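# Fork the loose switch onto the yellow-taped rack rails

## Task

With the fork, carry the switch (it is not screwed in) and slide it all the way into the rack slot whose two rails carry yellow tape. The rack is free-standing, so it must not be tilted more than a little (a larger tilt fails the task), and it must be back in its original place at the end.

## Robot and tools

Robot: one six-joint arm (Elite, UR-style chain: shoulder pan, shoulder lift, elbow, wrist 1, wrist 2, wrist 3) whose base sits at (0, 0, +0.094) m, tilted very slightly. It carries a rigid steel lifting fork with no motor or sensor. No call has a number for the tool, and no result reports on it. A load stays on only through gravity, friction and the fork's shape.

Fork geometry: two flat blades, 240 x 30 x 8 mm, with 110 mm between them. They point along the tool point's -y axis, and their load faces look along tool -z. When tool +z points straight down, the blades are level. If the noses dip, the load slides off. The tool point (end_effector_position) lies in the gap between the blades, halfway along them, on the load-face plane. The noses are 120 mm from it toward tool -y, and the upright back legs 120 mm toward +y. A block about 10 cm long sticks out from the last joint's axis toward fork -y and turns with it. A heavier load makes the fork sag lower and tilt more. Compare the reported pose with what you sent, then correct.

Frame: everything is in the scene frame. Its origin is on the table top under the base, +z is up, and +y is to the left when facing +x. Printed positions can be off by a few cm, more at long reach.

execute_actions(actions, cameras):
- actions is a list of actions. Each action is a table of up to 15 rows, one row per 1/30 s step. A shorter table repeats its last row until 15 steps are done.
- Each row is 6 numbers in [-1, 1], in the order dx, dy, dz, rx, ry, rz. This single arm takes one row per step.
- The numbers are an offset from the Hand target as it stood when that action began, along scene axes. Every row of an action counts from that same start, not from the row before it. Sending the same offset again moves the arm further.
- Scale: 1.0 = 0.6 m or 180 degrees. rx, ry, rz form one rotation vector, turned about the Hand target position. A translation longer than 1.0 is shortened along its line.
- Each action takes 0.5 s.
- An empty actions list returns camera images and the full state, including the scene number and the task.
- cameras: ["all"], [] or a list of names. If left out, you get all cameras for an empty list and none otherwise. An unknown name invalidates the call.

move(target, speed, blend, blocking, cameras):
- Drives the tool point along a straight line toward target. target is either one 6-number row (same scale and frame as above) or a list of up to 15 rows. All rows are offsets from the same starting Hand target, and together they share at most 10 s.
- speed: m/s, from 0.002 to 3.2, default 0.25. Rotation is capped at twice that value in rad/s. Give one value, or one per target.
- blend: metres of corner rounding. The default 0 stops at each point.
- blocking=false: the call returns after about 0.5 s while the arm keeps moving.
- The path ignores obstacles. Faster moves overshoot and wander more, especially with the arm nearly straight. Keep paths away from the arm's own base, because passing near it can flip the shoulder posture.
- The result ends with a move: line. done means at rest within 3 mm and 2 degrees of the target. Other endings are off_target, moving, held and fault. limits=paced means the pose was clipped; limits=held means steps were withheld. Neither done nor off_target says whether anything is being touched.

Other tools:
- wait(seconds 0 to 10): the arm holds its last command, and a running move continues.
- stop(): brakes a running move. This needs some room.
- zoom_image(camera, region [x0, y0, x1, y1] in pixels, at most 504 wide and 504 high): zooms into the latest image from cam_head_left, cam_head_right or cam_wrist.
- read_manual(section="licences"): returns licence text only.
- finished_scene(scene, 1 or 2): ends the scene for good. The goal must still hold with the robot left alone.

Control behaviour:
- Each step, the commanded orientation is clipped to within 32 degrees of the measured one. Damped IK favours position over orientation.
- The Hand target line shows your last command after clipping, and it is the base for your next offsets.
- The tool point often stops short of the target. Waiting does not close the gap. Send the missing distance, or an all-zero action to ask again.
- Commands lag by about 0.15 s. Joint target rates are capped at 2.09, 2.09, 2.62, 3.14, 3.14 and 3.14 rad/s, and the joints are slowed together.
- A blocked arm keeps pressing. To release it, command the target back past the tool point.

Results:
- Tool point position in m, quat_wxyz, and velocities in m/s and rad/s.
- Joint positions and joint torques. Torques are total drive output including gravity; they are offset, scaled and noisy. Positive means toward a larger joint angle.
- Joint velocities reading "within noise" means the arm is at rest.

Cameras: cam_head_left and cam_head_right are fixed on one bar, up high at about y = -0.5 to -0.6 m, z = 1.25 m. cam_wrist is on the hand. Each image is 672x504. The calibration (K, distortion, T_world_to_cam) is accurate to a few mm near the middle of the image.

Faults and things to avoid:
- Contact torque at a joint's limit (293, 293, 133, 49.8, 49.8, 49.8 N m), or an outside force of about 150 N (±25), stops the arm for 10 s. The arm is stiff, so aiming even slightly past a firm contact can trigger this.
- Motors heat up from carrying a load, holding a stretched arm or pushing against something unreachable, even while you think. A MOTOR HOT line appears from 70 °C. At 85 °C the brakes lock for 30 to 60 s or more, possibly without a warning first.
- Avoid hitting, slamming or pushing hard, and avoid dropping or tipping things. Move slowly near the rack so it does not tip or shift, and do not let anything leave the table. A loose object may be nudged by an outside disturbance now and then.
- Time runs on while you think.

Each tool is called after "Request:" as name([rows], argument=value, ...), one row to a line, values as JSON.

## Session

Request:
execute_actions(actions=[])

Scene clock: 0.00 s.
end_effector_position=(+0.6600, +0.2529, +0.3169) end_effector_quat_wxyz=(+0.049, +0.971, +0.235, +0.002)
Joint positions: [3.144 -1.402 1.911 -2.097 -1.658 1.049]
Joint velocities: within noise
Joint torques (N m): no reading
Hand target: +0.6600, +0.2529, +0.3169; +0.049, +0.971, +0.235, +0.002

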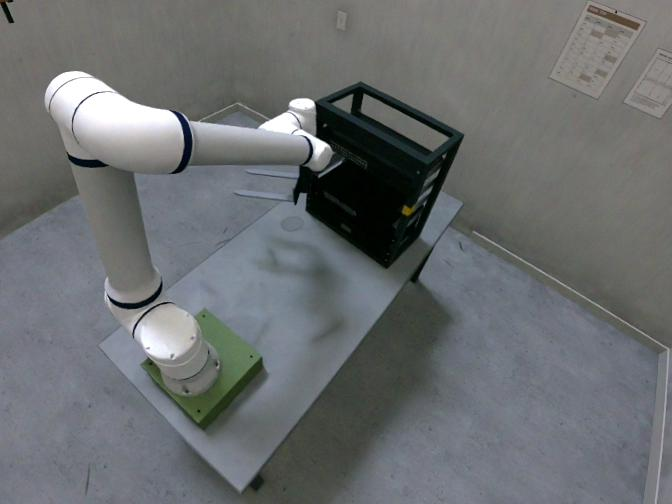

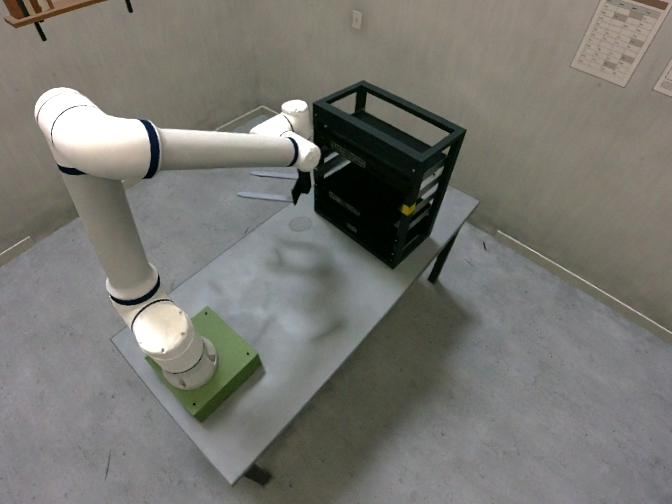

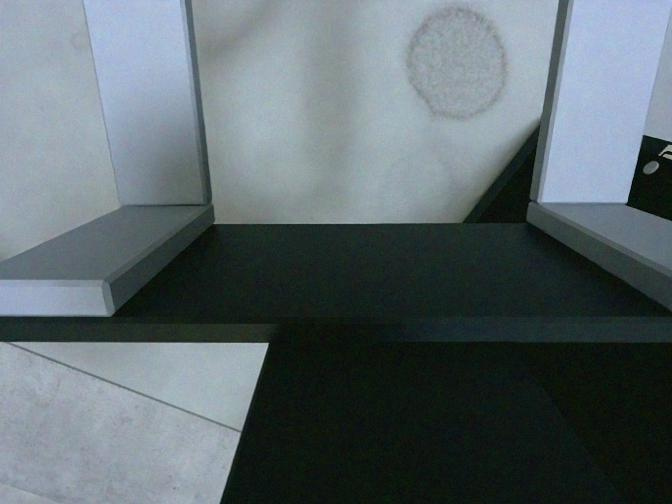

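Request:
zoom_image(camera="cam_head_left", region=[230, 60, 490, 280])

Request:
zoom_image(camera="cam_head_right", region=[230, 60, 490, 280])

Scaled by 1.938.

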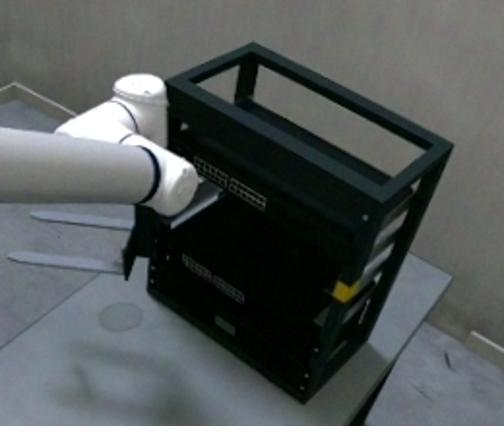

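Scaled by 1.938.

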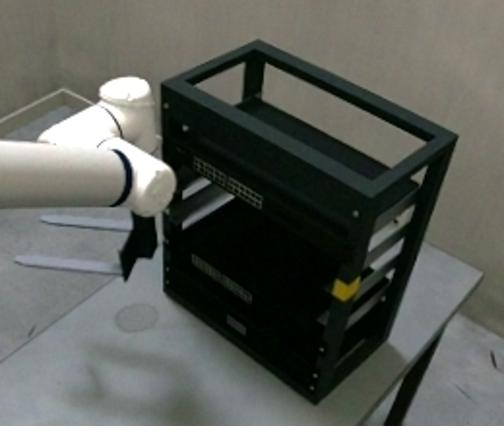

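Request:
zoom_image(camera="cam_head_left", region=[290, 70, 390, 170])

Request:
zoom_image(camera="cam_head_left", region=[380, 120, 480, 220])

Request:
zoom_image(camera="cam_head_left", region=[300, 180, 400, 280])

Request:
zoom_image(camera="cam_head_right", region=[380, 110, 480, 210])

Request:
zoom_image(camera="cam_head_right", region=[300, 120, 400, 220])

Request:
zoom_image(camera="cam_head_right", region=[360, 180, 460, 280])

Scaled by 5.040.

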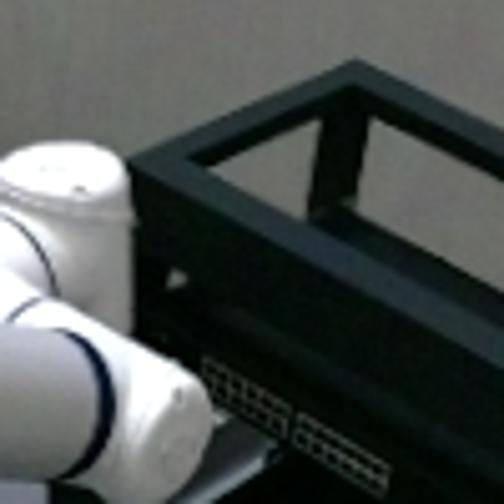

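Scaled by 5.040.

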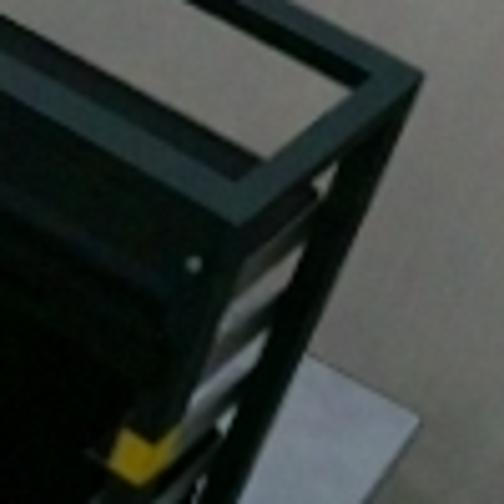

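Scaled by 5.040.

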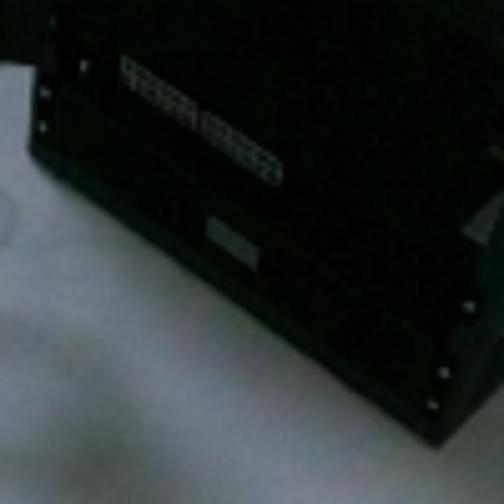

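Scaled by 5.040.

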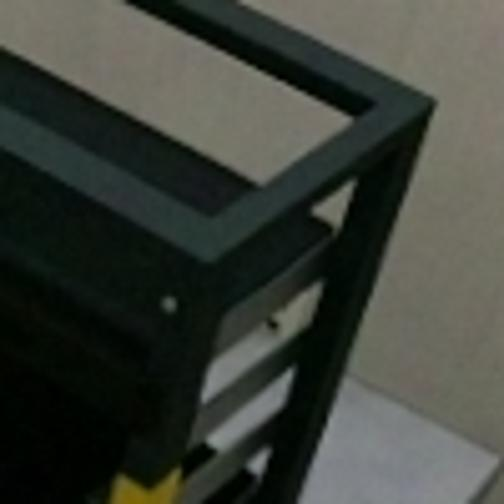

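Scaled by 5.040.

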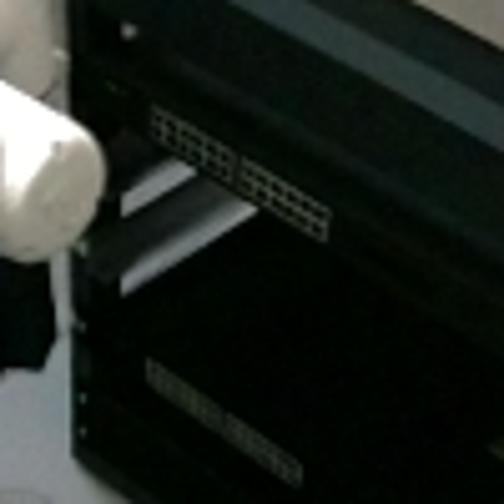

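Scaled by 5.040.

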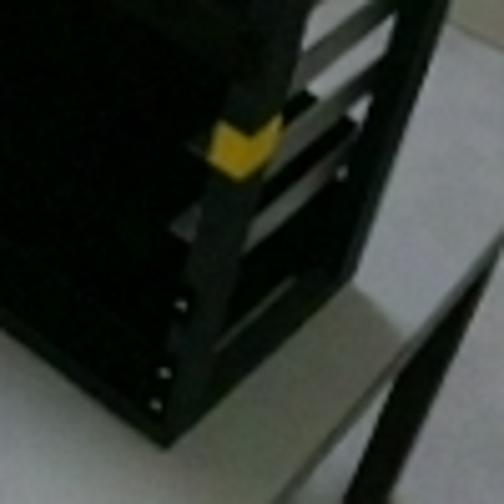

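Request:
move([
  [-0.2667, -0.4215, 0.2217, 0.0276, -0.0254, -0.6506],
  [-0.1, -0.4215, 0.305, 0.5195, -0.3236, -0.4773],
], speed=[0.5, 0.5], blend=0.05, cameras=["all"])

Scene clock: 103.77 s.
end_effector_position=(+0.5616, +0.0018, +0.4851) end_effector_quat_wxyz=(-0.350, +0.636, -0.609, +0.320)
Joint positions: [2.272 -2.334 2.858 -2.779 -0.808 2.471]
Joint torques (N m): [7.03 0.44 -93.48 -6.51 2.19 -2.05]
Hand target: +0.5616, +0.0018, +0.4851; -0.350, +0.636, -0.609, +0.320 (not the last commanded pose)
Off the commanded pose: 0.041 m, 34 deg.
led back after a hold: the arm was led back toward your command in small steps, so it may still be short of it.
move: held (a check stopped the path); path passed 1 of 2 targets; limits=held
pose unreachable: on one or more control steps of this call, first in action 0 (counted from 0), an arm could not follow its commanded pose, so it was not sent that pose on those steps. It may still have moved: this result reports where it is.
cause: moving toward the commanded pose would bring two parts of the arm too close to each other (joints 3 (elbow) and 4 (wrist 1) lie between them).
camera_calibration:
cam_wrist: T_world_to_cam=[[0.0679695, -0.996689, -0.0446186, -0.00513742], [-0.804946, -0.0283615, -0.59267, 0.610936], [0.589442, 0.076199, -0.804209, 0.153381], [0, 0, 0, 1]] pos_world=[0.401711, 0.000519205, 0.485204]

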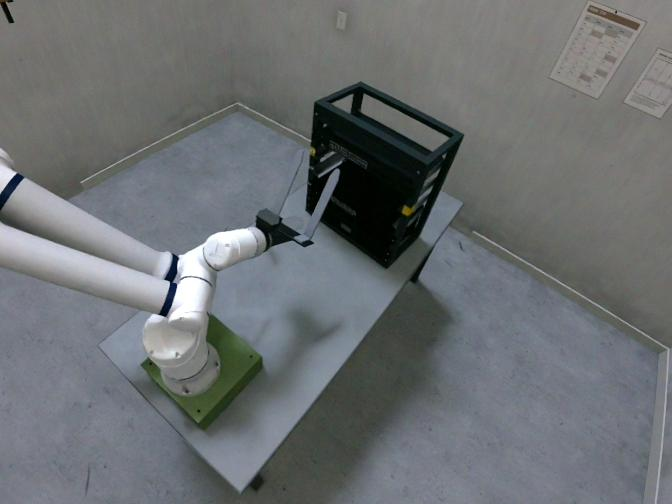

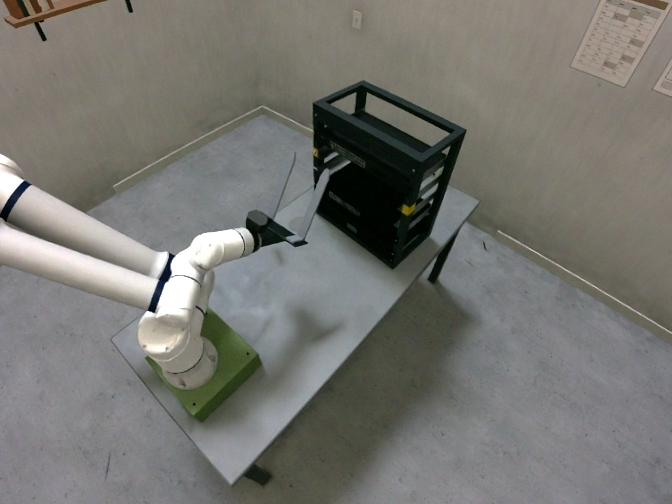

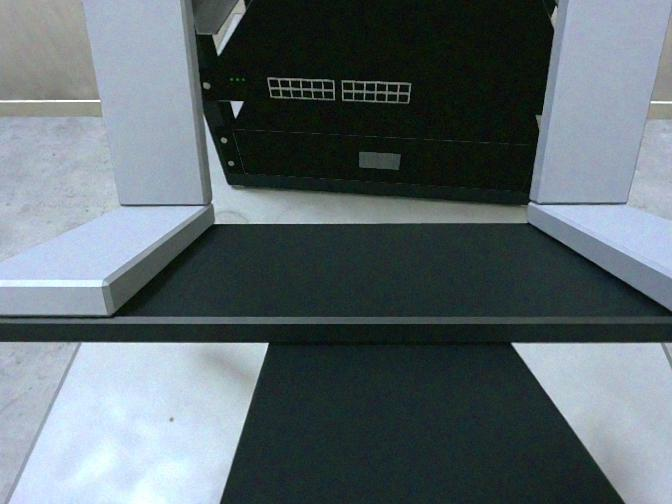

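Request:
move(target=[0.1667, 0.0, 0.1333, 0.0, -0.139, -0.028], speed=0.4, cameras=["cam_wrist"])

Scene clock: 121.93 s.
end_effector_position=(+0.6616, +0.0018, +0.5651) end_effector_quat_wxyz=(-0.459, +0.524, -0.546, +0.465)
Joint positions: [2.688 -1.365 2.656 -4.254 -1.103 3.081]
Joint torques (N m): [9.99 -30.8 -46.33 -10.32 -1.75 3.41]
Hand target: +0.6616, +0.0018, +0.5651; -0.459, +0.524, -0.546, +0.465
Off the commanded pose: 0.000 m, 0 deg.
move: done
camera_calibration:
cam_wrist: T_world_to_cam=[[-0.00456658, -0.999521, -0.0305965, 0.0316663], [-0.478752, 0.0290477, -0.877469, 0.68387], [0.877938, 0.0106411, -0.478656, -0.215943], [0, 0, 0, 1]] pos_world=[0.517134, 0.0140842, 0.497681]
Images, in order (width x height): cam_wrist 672x504.

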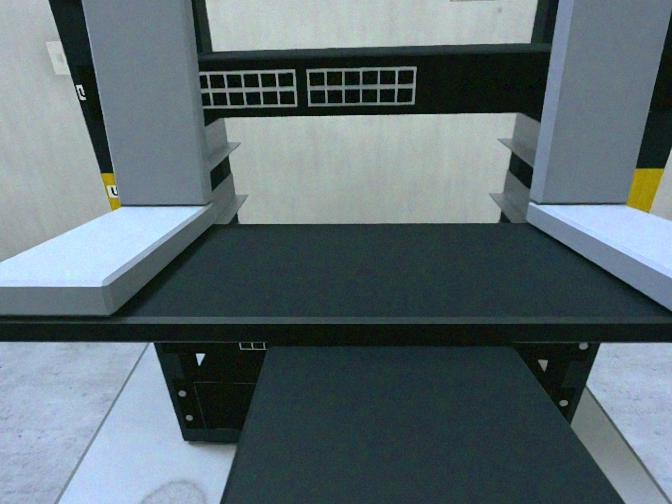

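Request:
zoom_image(camera="cam_wrist", region=[0, 0, 340, 255])

Request:
zoom_image(camera="cam_wrist", region=[332, 0, 672, 255])

Request:
zoom_image(camera="cam_wrist", region=[100, 330, 320, 500])

Request:
zoom_image(camera="cam_wrist", region=[480, 330, 670, 480])

Scaled by 1.482.

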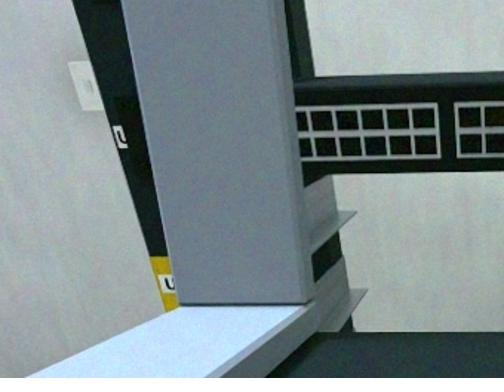

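Scaled by 1.482.

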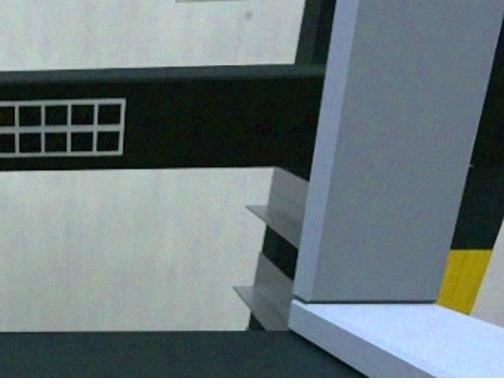

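Scaled by 2.291.

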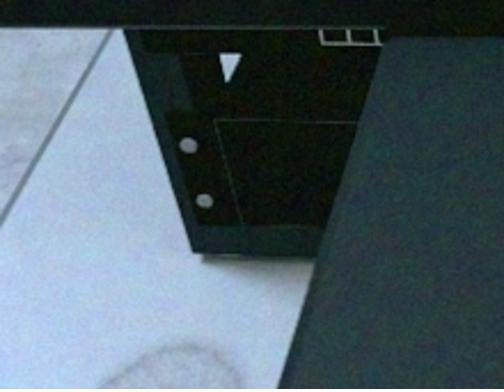

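Scaled by 2.653.

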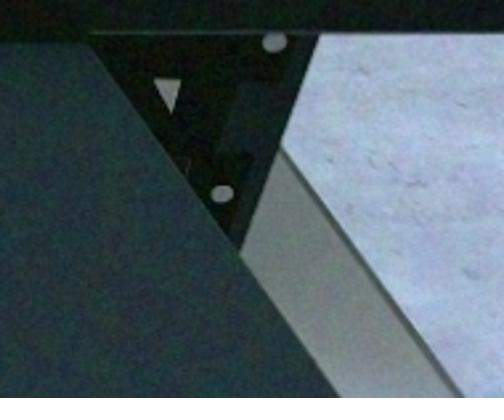

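Request:
move(target=[0.0, 0.35, 0.0, 0.0, 0.0, 0.0], speed=0.4, cameras=["cam_wrist"])

Scene clock: 154.43 s.
end_effector_position=(+0.6616, +0.2118, +0.5651) end_effector_quat_wxyz=(-0.459, +0.524, -0.546, +0.465)
Joint positions: [3.304 -1.298 2.528 -4.211 -1.711 3.185]
Joint torques (N m): [8.67 -40.06 -51.3 -5.79 -2.72 3.16]
Hand target: +0.6616, +0.2118, +0.5651; -0.459, +0.524, -0.546, +0.465
Off the commanded pose: 0.000 m, 0 deg.
move: done
camera_calibration:
cam_wrist: T_world_to_cam=[[-0.00451218, -0.999524, -0.030508, 0.241394], [-0.478558, 0.0289463, -0.877579, 0.677749], [0.878044, 0.0106401, -0.478461, -0.218328], [0, 0, 0, 1]] pos_world=[0.517134, 0.223984, 0.497681]
Images, in order (width x height): cam_wrist 672x504.

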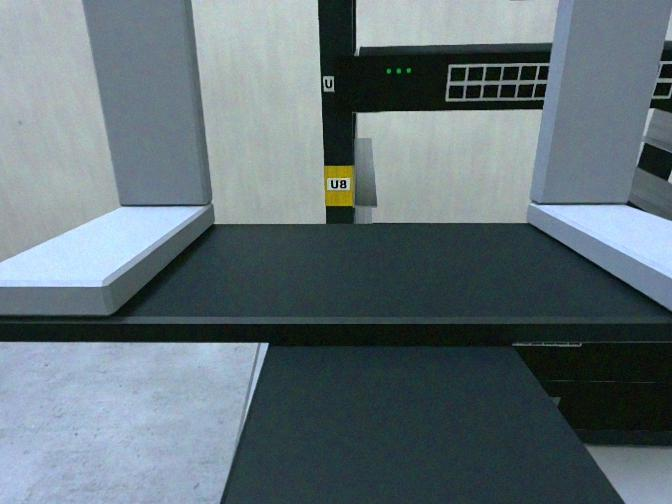

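Request:
zoom_image(camera="cam_wrist", region=[280, 0, 440, 120])

Request:
zoom_image(camera="cam_wrist", region=[280, 110, 440, 230])

Scaled by 3.150.

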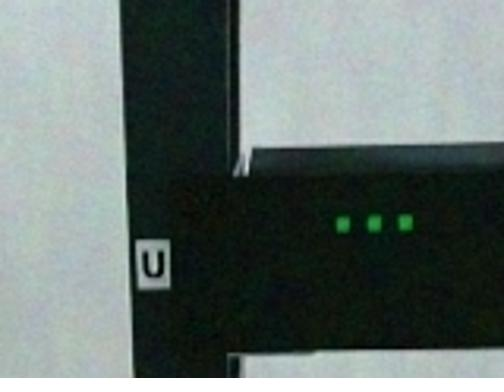

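Scaled by 3.150.

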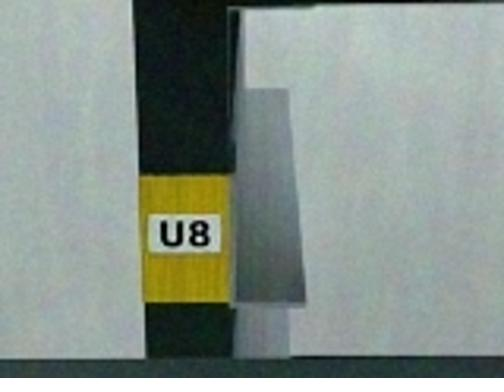

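Request:
move(target=[0.0, -0.7, -0.0333, 0.0, -0.08, -0.01], speed=0.5, cameras=["cam_wrist"])

Scene clock: 191.43 s.
end_effector_position=(+0.6615, -0.2080, +0.5451) end_effector_quat_wxyz=(+0.517, -0.453, +0.492, -0.534)
Joint positions: [2.308 -1.01 2.437 -4.703 -0.754 3.27]
Joint torques (N m): [-22.09 -51.21 -29.65 -6.3 1.2 3.32]
Hand target: +0.6616, -0.2082, +0.5451; +0.517, -0.453, +0.492, -0.534
Off the commanded pose: 0.000 m, 0 deg.
move: done
camera_calibration:
cam_wrist: T_world_to_cam=[[-0.0280127, -0.999003, -0.0347603, -0.160755], [-0.244354, 0.0405625, -0.968837, 0.569548], [0.969281, -0.0186459, -0.245247, -0.417013], [0, 0, 0, 1]] pos_world=[0.538871, -0.191473, 0.443941]
Images, in order (width x height): cam_wrist 672x504.

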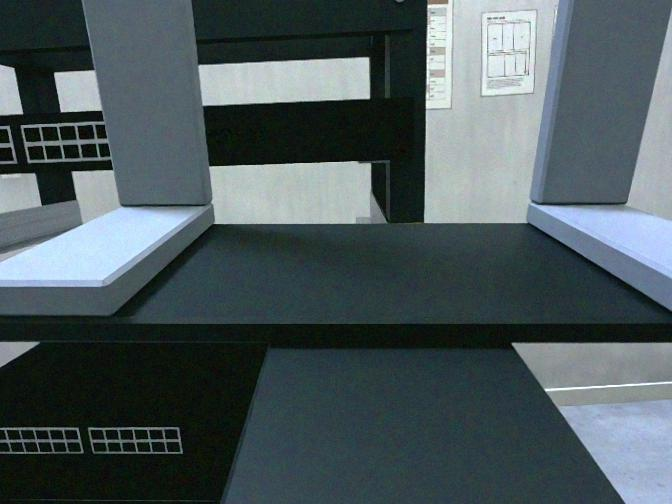

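Request:
zoom_image(camera="cam_wrist", region=[320, 0, 480, 120])

Request:
zoom_image(camera="cam_wrist", region=[320, 110, 480, 230])

Request:
zoom_image(camera="cam_wrist", region=[0, 0, 340, 240])

Scaled by 3.150.

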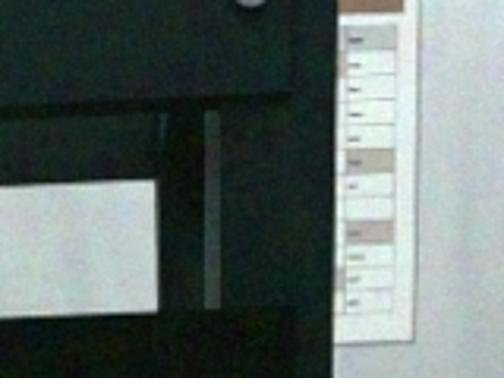

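Scaled by 3.150.

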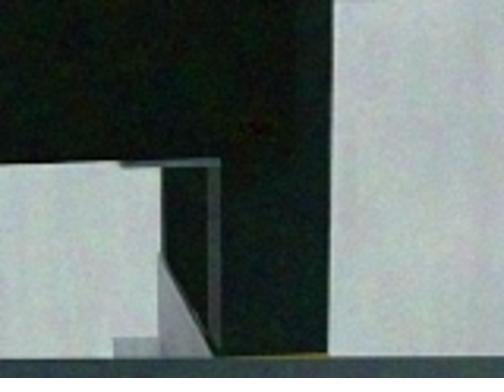

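Scaled by 1.482.

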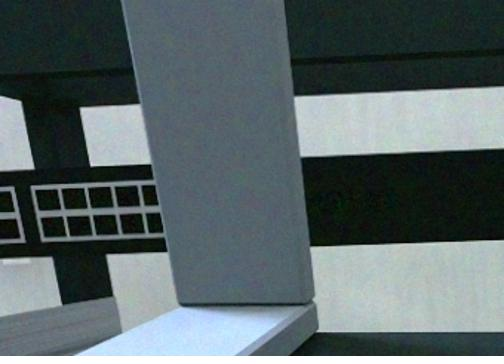

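Request:
move(target=[-0.0693, 0.3653, -0.0752, 0.0250, 0.5330, 0.0051], speed=0.5, cameras=["all"])

Scene clock: 262.10 s.
end_effector_position=(+0.6200, +0.0110, +0.5000) end_effector_quat_wxyz=(+0.000, +0.685, -0.728, +0.000)
Joint positions: [2.842 -1.97 2.079 -1.666 -1.57 2.856]
Joint torques (N m): [9.3 -6.5 -101.49 -5.19 -2.14 3.29]
Hand target: +0.6200, +0.0110, +0.5000; +0.000, +0.685, -0.728, +0.000
Off the commanded pose: 0.000 m, 0 deg.
move: done
camera_calibration:
cam_wrist: T_world_to_cam=[[-0.0737745, -0.996943, -0.0257291, 0.0790259], [-0.936108, 0.0603301, 0.3465, 0.277802], [-0.343889, 0.0496481, -0.937697, 0.775834], [0, 0, 0, 1]] pos_world=[0.532683, 0.0235058, 0.633272]

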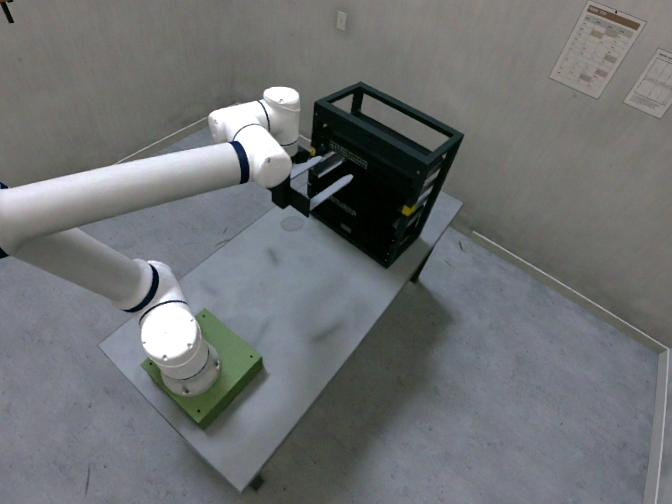

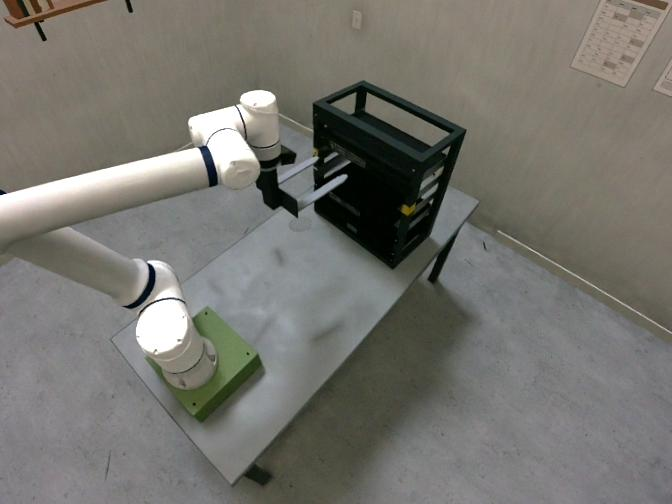

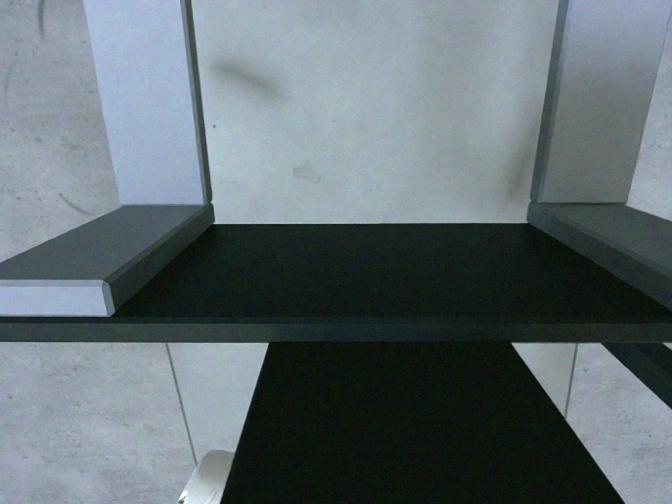

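Request:
zoom_image(camera="cam_head_left", region=[260, 130, 400, 230])

Request:
zoom_image(camera="cam_head_right", region=[260, 130, 400, 230])

Scaled by 3.600.

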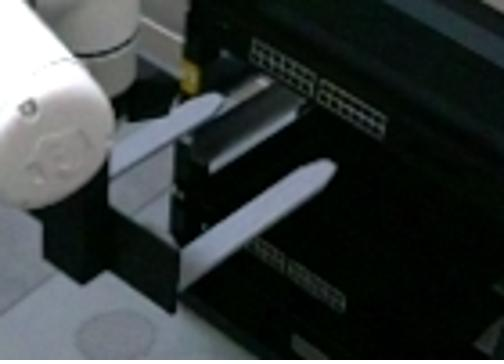

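Scaled by 3.600.

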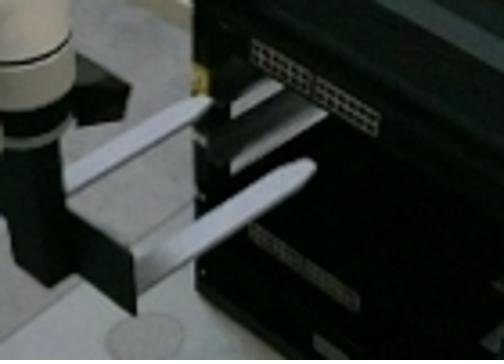

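Request:
move([
  [0.1333, -0.0278, -0.1467, 0, 0, 0],
  [0.2833, -0.0370, -0.1467, 0, 0, 0],
], speed=0.25, blend=0.03, cameras=["all"])

Request:
zoom_image(camera="cam_head_left", region=[290, 110, 430, 210])

Request:
zoom_image(camera="cam_head_right", region=[290, 110, 430, 210])

Scene clock: 293.23 s.
end_effector_position=(+0.7898, -0.0112, +0.4120) end_effector_quat_wxyz=(+0.000, +0.685, -0.728, +0.000)
Joint positions: [2.902 -1.617 1.975 -1.915 -1.569 2.916]
Joint torques (N m): [10.21 -41.41 -96.72 -10.15 -2.07 3.34]
Hand target: +0.7900, -0.0112, +0.4120; +0.000, +0.685, -0.728, +0.000
Off the commanded pose: 0.000 m, 0 deg.
move: done
camera_calibration:
cam_wrist: T_world_to_cam=[[-0.0737822, -0.996943, -0.0257057, 0.0672515], [-0.935998, 0.0603297, 0.346796, 0.468305], [-0.344185, 0.0496479, -0.937588, 0.753049], [0, 0, 0, 1]] pos_world=[0.702484, 0.00140582, 0.545372]

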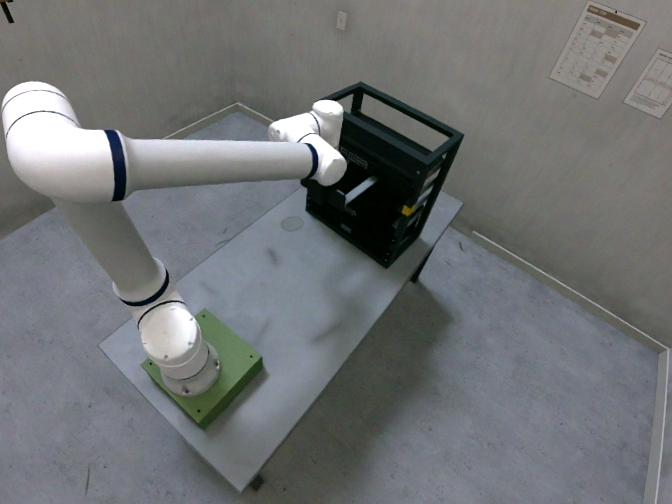

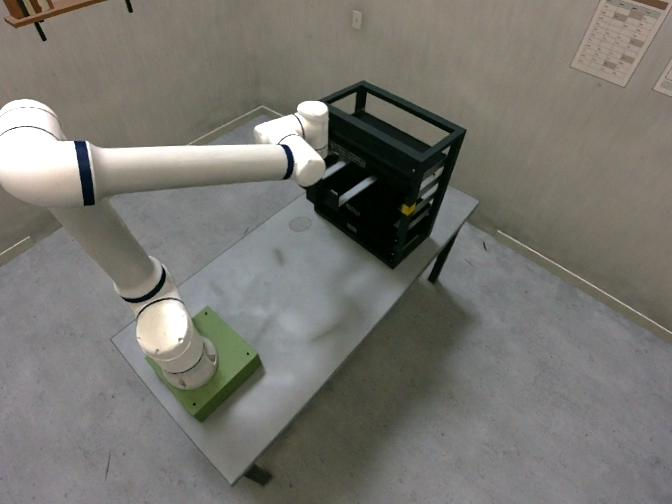

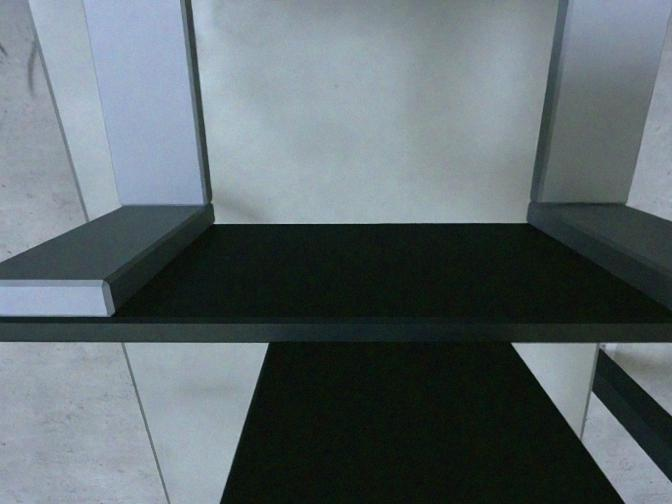

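Scaled by 3.600.

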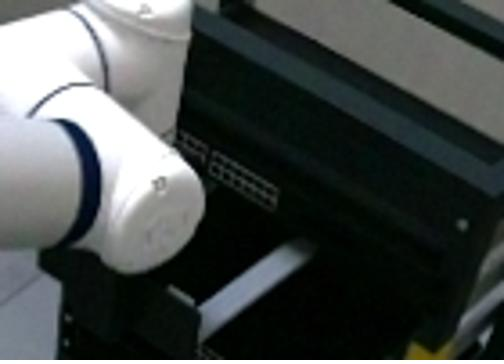

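Scaled by 3.600.

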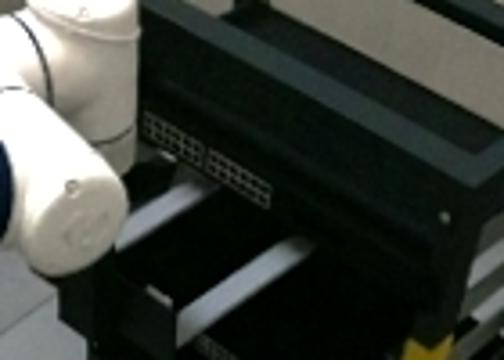

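Request:
move(target=[0.1833, -0.0112, 0, 0, 0, 0], speed=0.15, cameras=["all"])

Request:
zoom_image(camera="cam_head_left", region=[300, 80, 440, 180])

Request:
zoom_image(camera="cam_head_right", region=[300, 80, 440, 180])

Request:
zoom_image(camera="cam_wrist", region=[180, 0, 560, 240])

Scene clock: 311.70 s.
end_effector_position=(+0.8998, -0.0179, +0.4120) end_effector_quat_wxyz=(+0.000, +0.685, -0.728, +0.000)
Joint positions: [2.935 -1.434 1.785 -1.908 -1.568 2.95]
Joint torques (N m): [8.85 -62 -98.12 -5.12 -1.21 3.4]
Hand target: +0.9000, -0.0179, +0.4120; +0.000, +0.685, -0.728, +0.000
Off the commanded pose: 0.000 m, 0 deg.
move: done
camera_calibration:
cam_wrist: T_world_to_cam=[[-0.0737822, -0.996943, -0.0257057, 0.0686854], [-0.935998, 0.0603297, 0.346796, 0.571704], [-0.344185, 0.0496479, -0.937588, 0.791148], [0, 0, 0, 1]] pos_world=[0.812484, -0.00529418, 0.545272]

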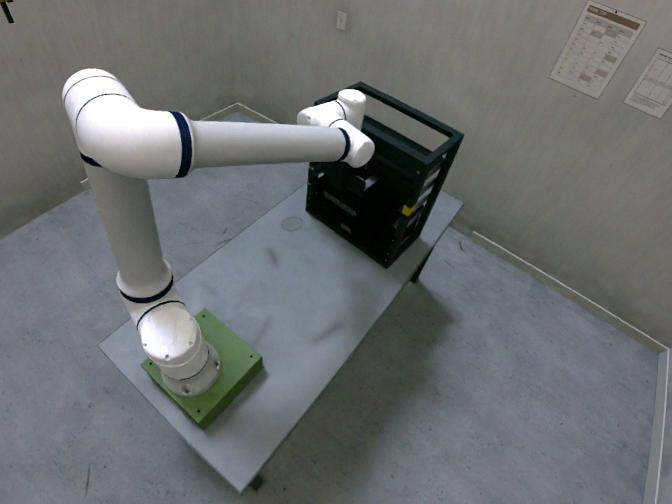

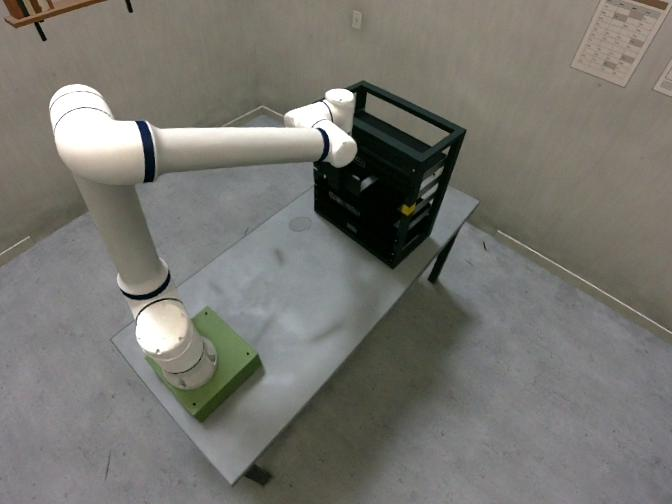

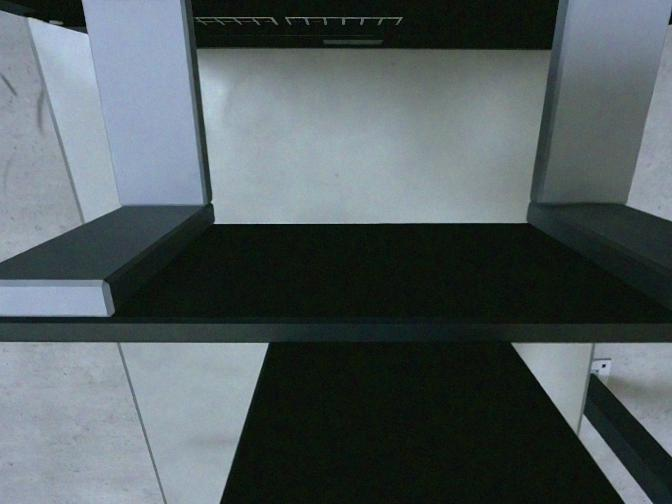

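Scaled by 3.600.

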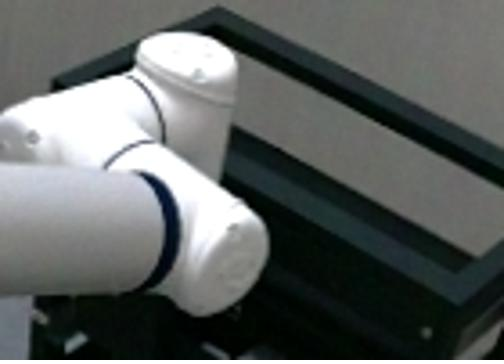

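Scaled by 3.600.

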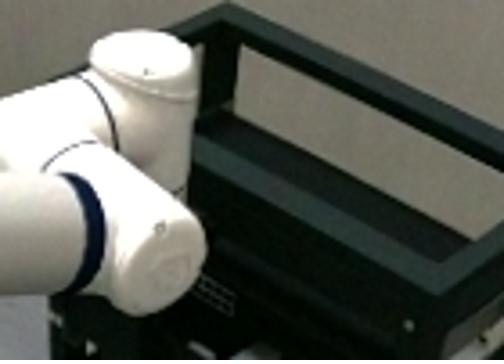

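Scaled by 1.326.

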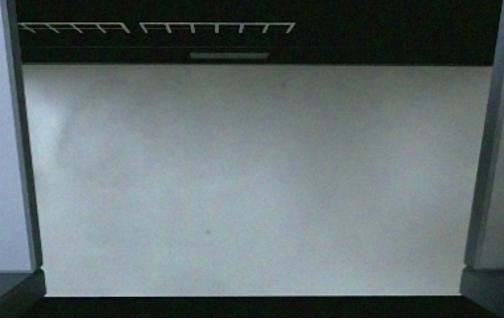

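Request:
move([
  [0.02, -0.0013, 0.0, 0, 0, -0.0014],
  [0.02, -0.0013, 0.03, 0, 0, -0.0014],
], speed=0.06)

Request:
move(target=[0, 0, 0.0133, 0, 0, 0], speed=0.02)

Request:
move(target=[0, 0, 0.0133, 0, 0, 0], speed=0.02)

Request:
move(target=[0, 0, 0.0133, 0, 0, 0], speed=0.02, cameras=["all"])

Scene clock: 333.53 s.
end_effector_position=(+0.9119, -0.0187, +0.4297) end_effector_quat_wxyz=(+0.000, +0.684, -0.730, +0.000) end_effector_velocity=(-0.001, +0.000, +0.001) end_effector_angular_velocity=(+0.001, +0.002, +0.001)
Joint positions: [2.939 -1.423 1.74 -1.874 -1.568 2.958]
Joint velocities: [0 -0.001 -0.003 0.006 0 0]
Joint torques (N m): [3.88 -91.65 -98.77 -5.04 1.29 3.09]
Hand target: +0.9120, -0.0187, +0.4300; +0.000, +0.684, -0.730, +0.000
Off the commanded pose: 0.000 m, 0 deg.
move: done

Scene clock: 334.30 s.
end_effector_position=(+0.9119, -0.0187, +0.4377) end_effector_quat_wxyz=(+0.000, +0.684, -0.730, +0.000)
Joint positions: [2.939 -1.427 1.73 -1.86 -1.568 2.958]
Joint torques (N m): [-12.17 -92.29 -98.12 -5.1 0.89 0.35]
Hand target: +0.9120, -0.0187, +0.4379; +0.000, +0.684, -0.730, +0.000
Off the commanded pose: 0.000 m, 0 deg.
move: done

Scene clock: 335.07 s.
end_effector_position=(+0.9120, -0.0187, +0.4458) end_effector_quat_wxyz=(+0.000, +0.684, -0.730, +0.000)
Joint positions: [2.939 -1.431 1.72 -1.846 -1.568 2.958]
Joint torques (N m): [-16.19 -126.04 -141.27 -18.2 -0.23 -1.61]
Hand target: +0.9120, -0.0187, +0.4459; +0.000, +0.684, -0.730, +0.000
Off the commanded pose: 0.000 m, 0 deg.
move: done

Scene clock: 335.83 s.
end_effector_position=(+0.9120, -0.0187, +0.4537) end_effector_quat_wxyz=(+0.000, +0.684, -0.730, +0.000)
Joint positions: [2.939 -1.434 1.709 -1.832 -1.568 2.958]
Joint torques (N m): [-18.99 -125.86 -142.75 -18.41 -0.35 -2.14]
Hand target: +0.9120, -0.0187, +0.4539; +0.000, +0.684, -0.730, +0.000
Off the commanded pose: 0.000 m, 0 deg.
move: done
camera_calibration:
cam_wrist: T_world_to_cam=[[-0.0781403, -0.99661, -0.0257463, 0.0738837], [-0.93574, 0.0644096, 0.346761, 0.568565], [-0.343927, 0.0511878, -0.9376, 0.834392], [0, 0, 0, 1]] pos_world=[0.824772, -0.00569851, 0.587072]

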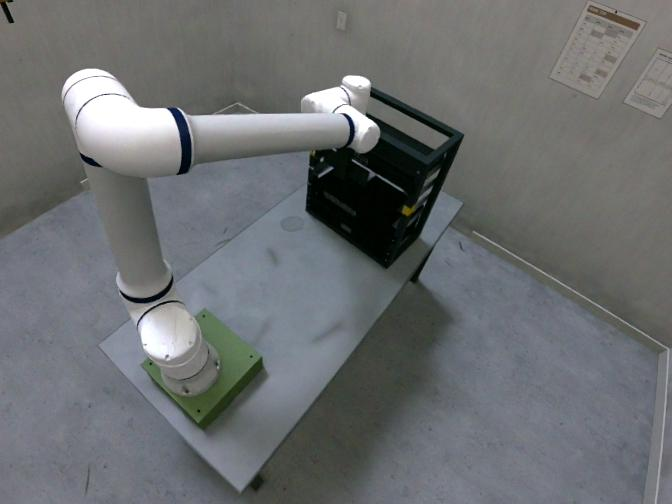

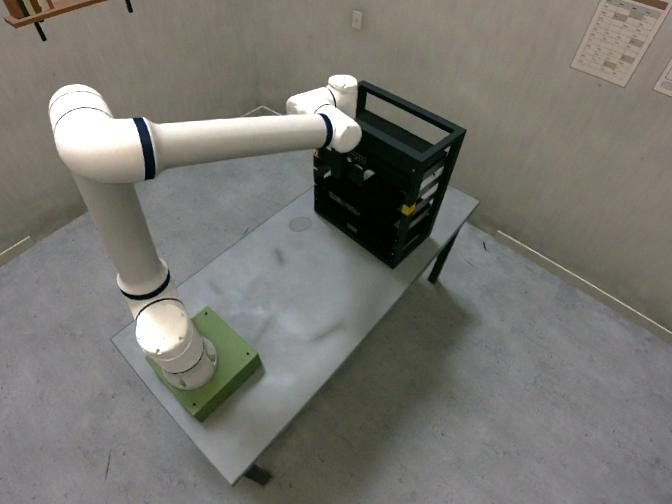

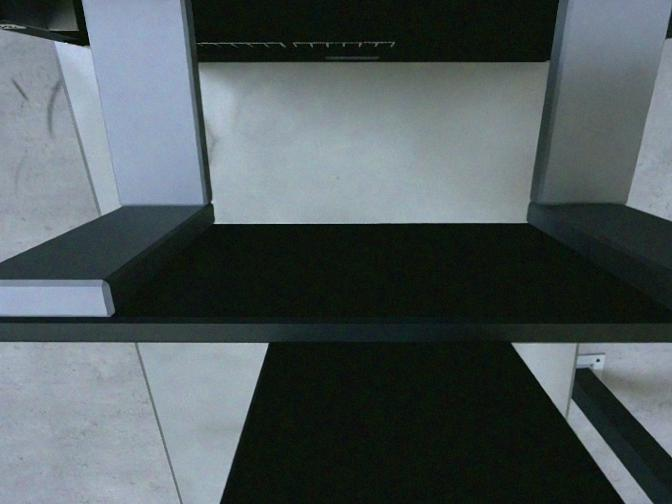

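Request:
move(target=[-0.1663, 0.0109, 0, 0, 0, 0], speed=0.1, cameras=["all"])

Request:
zoom_image(camera="cam_head_right", region=[280, 90, 440, 210])

Scene clock: 358.93 s.
end_effector_position=(+0.8124, -0.0122, +0.4539) end_effector_quat_wxyz=(+0.000, +0.684, -0.730, +0.000)
Joint positions: [2.911 -1.6 1.882 -1.839 -1.569 2.93]
Joint torques (N m): [-21.9 -104.3 -118.84 -18.5 1.95 -2.16]
Hand target: +0.8122, -0.0122, +0.4539; +0.000, +0.684, -0.730, +0.000
Off the commanded pose: 0.000 m, 0 deg.
move: done
camera_calibration:
cam_wrist: T_world_to_cam=[[-0.0782062, -0.996608, -0.0256091, 0.0725513], [-0.935701, 0.0645141, 0.346844, 0.474801], [-0.344015, 0.0510878, -0.937573, 0.80004], [0, 0, 0, 1]] pos_world=[0.725172, 0.000801599, 0.587272]

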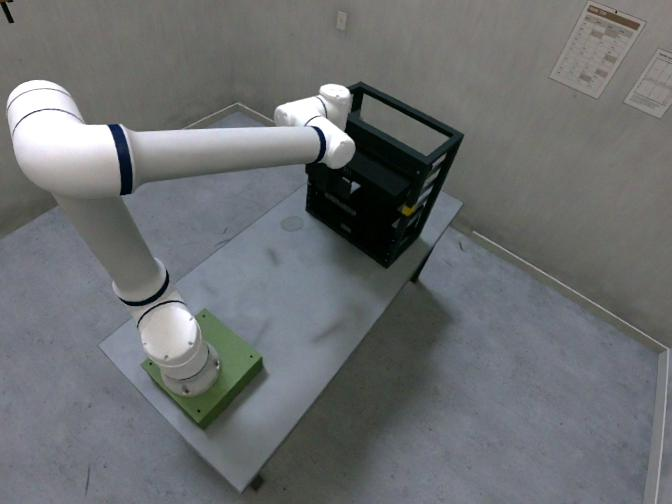

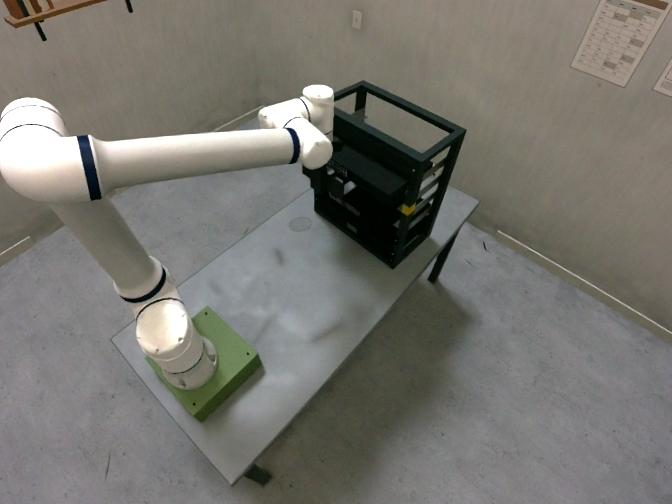

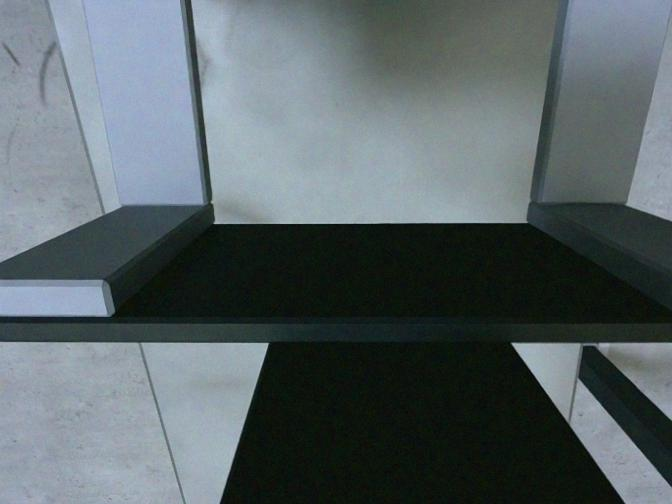

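Scaled by 3.150.

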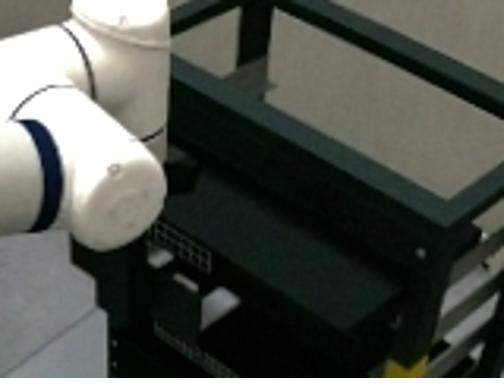

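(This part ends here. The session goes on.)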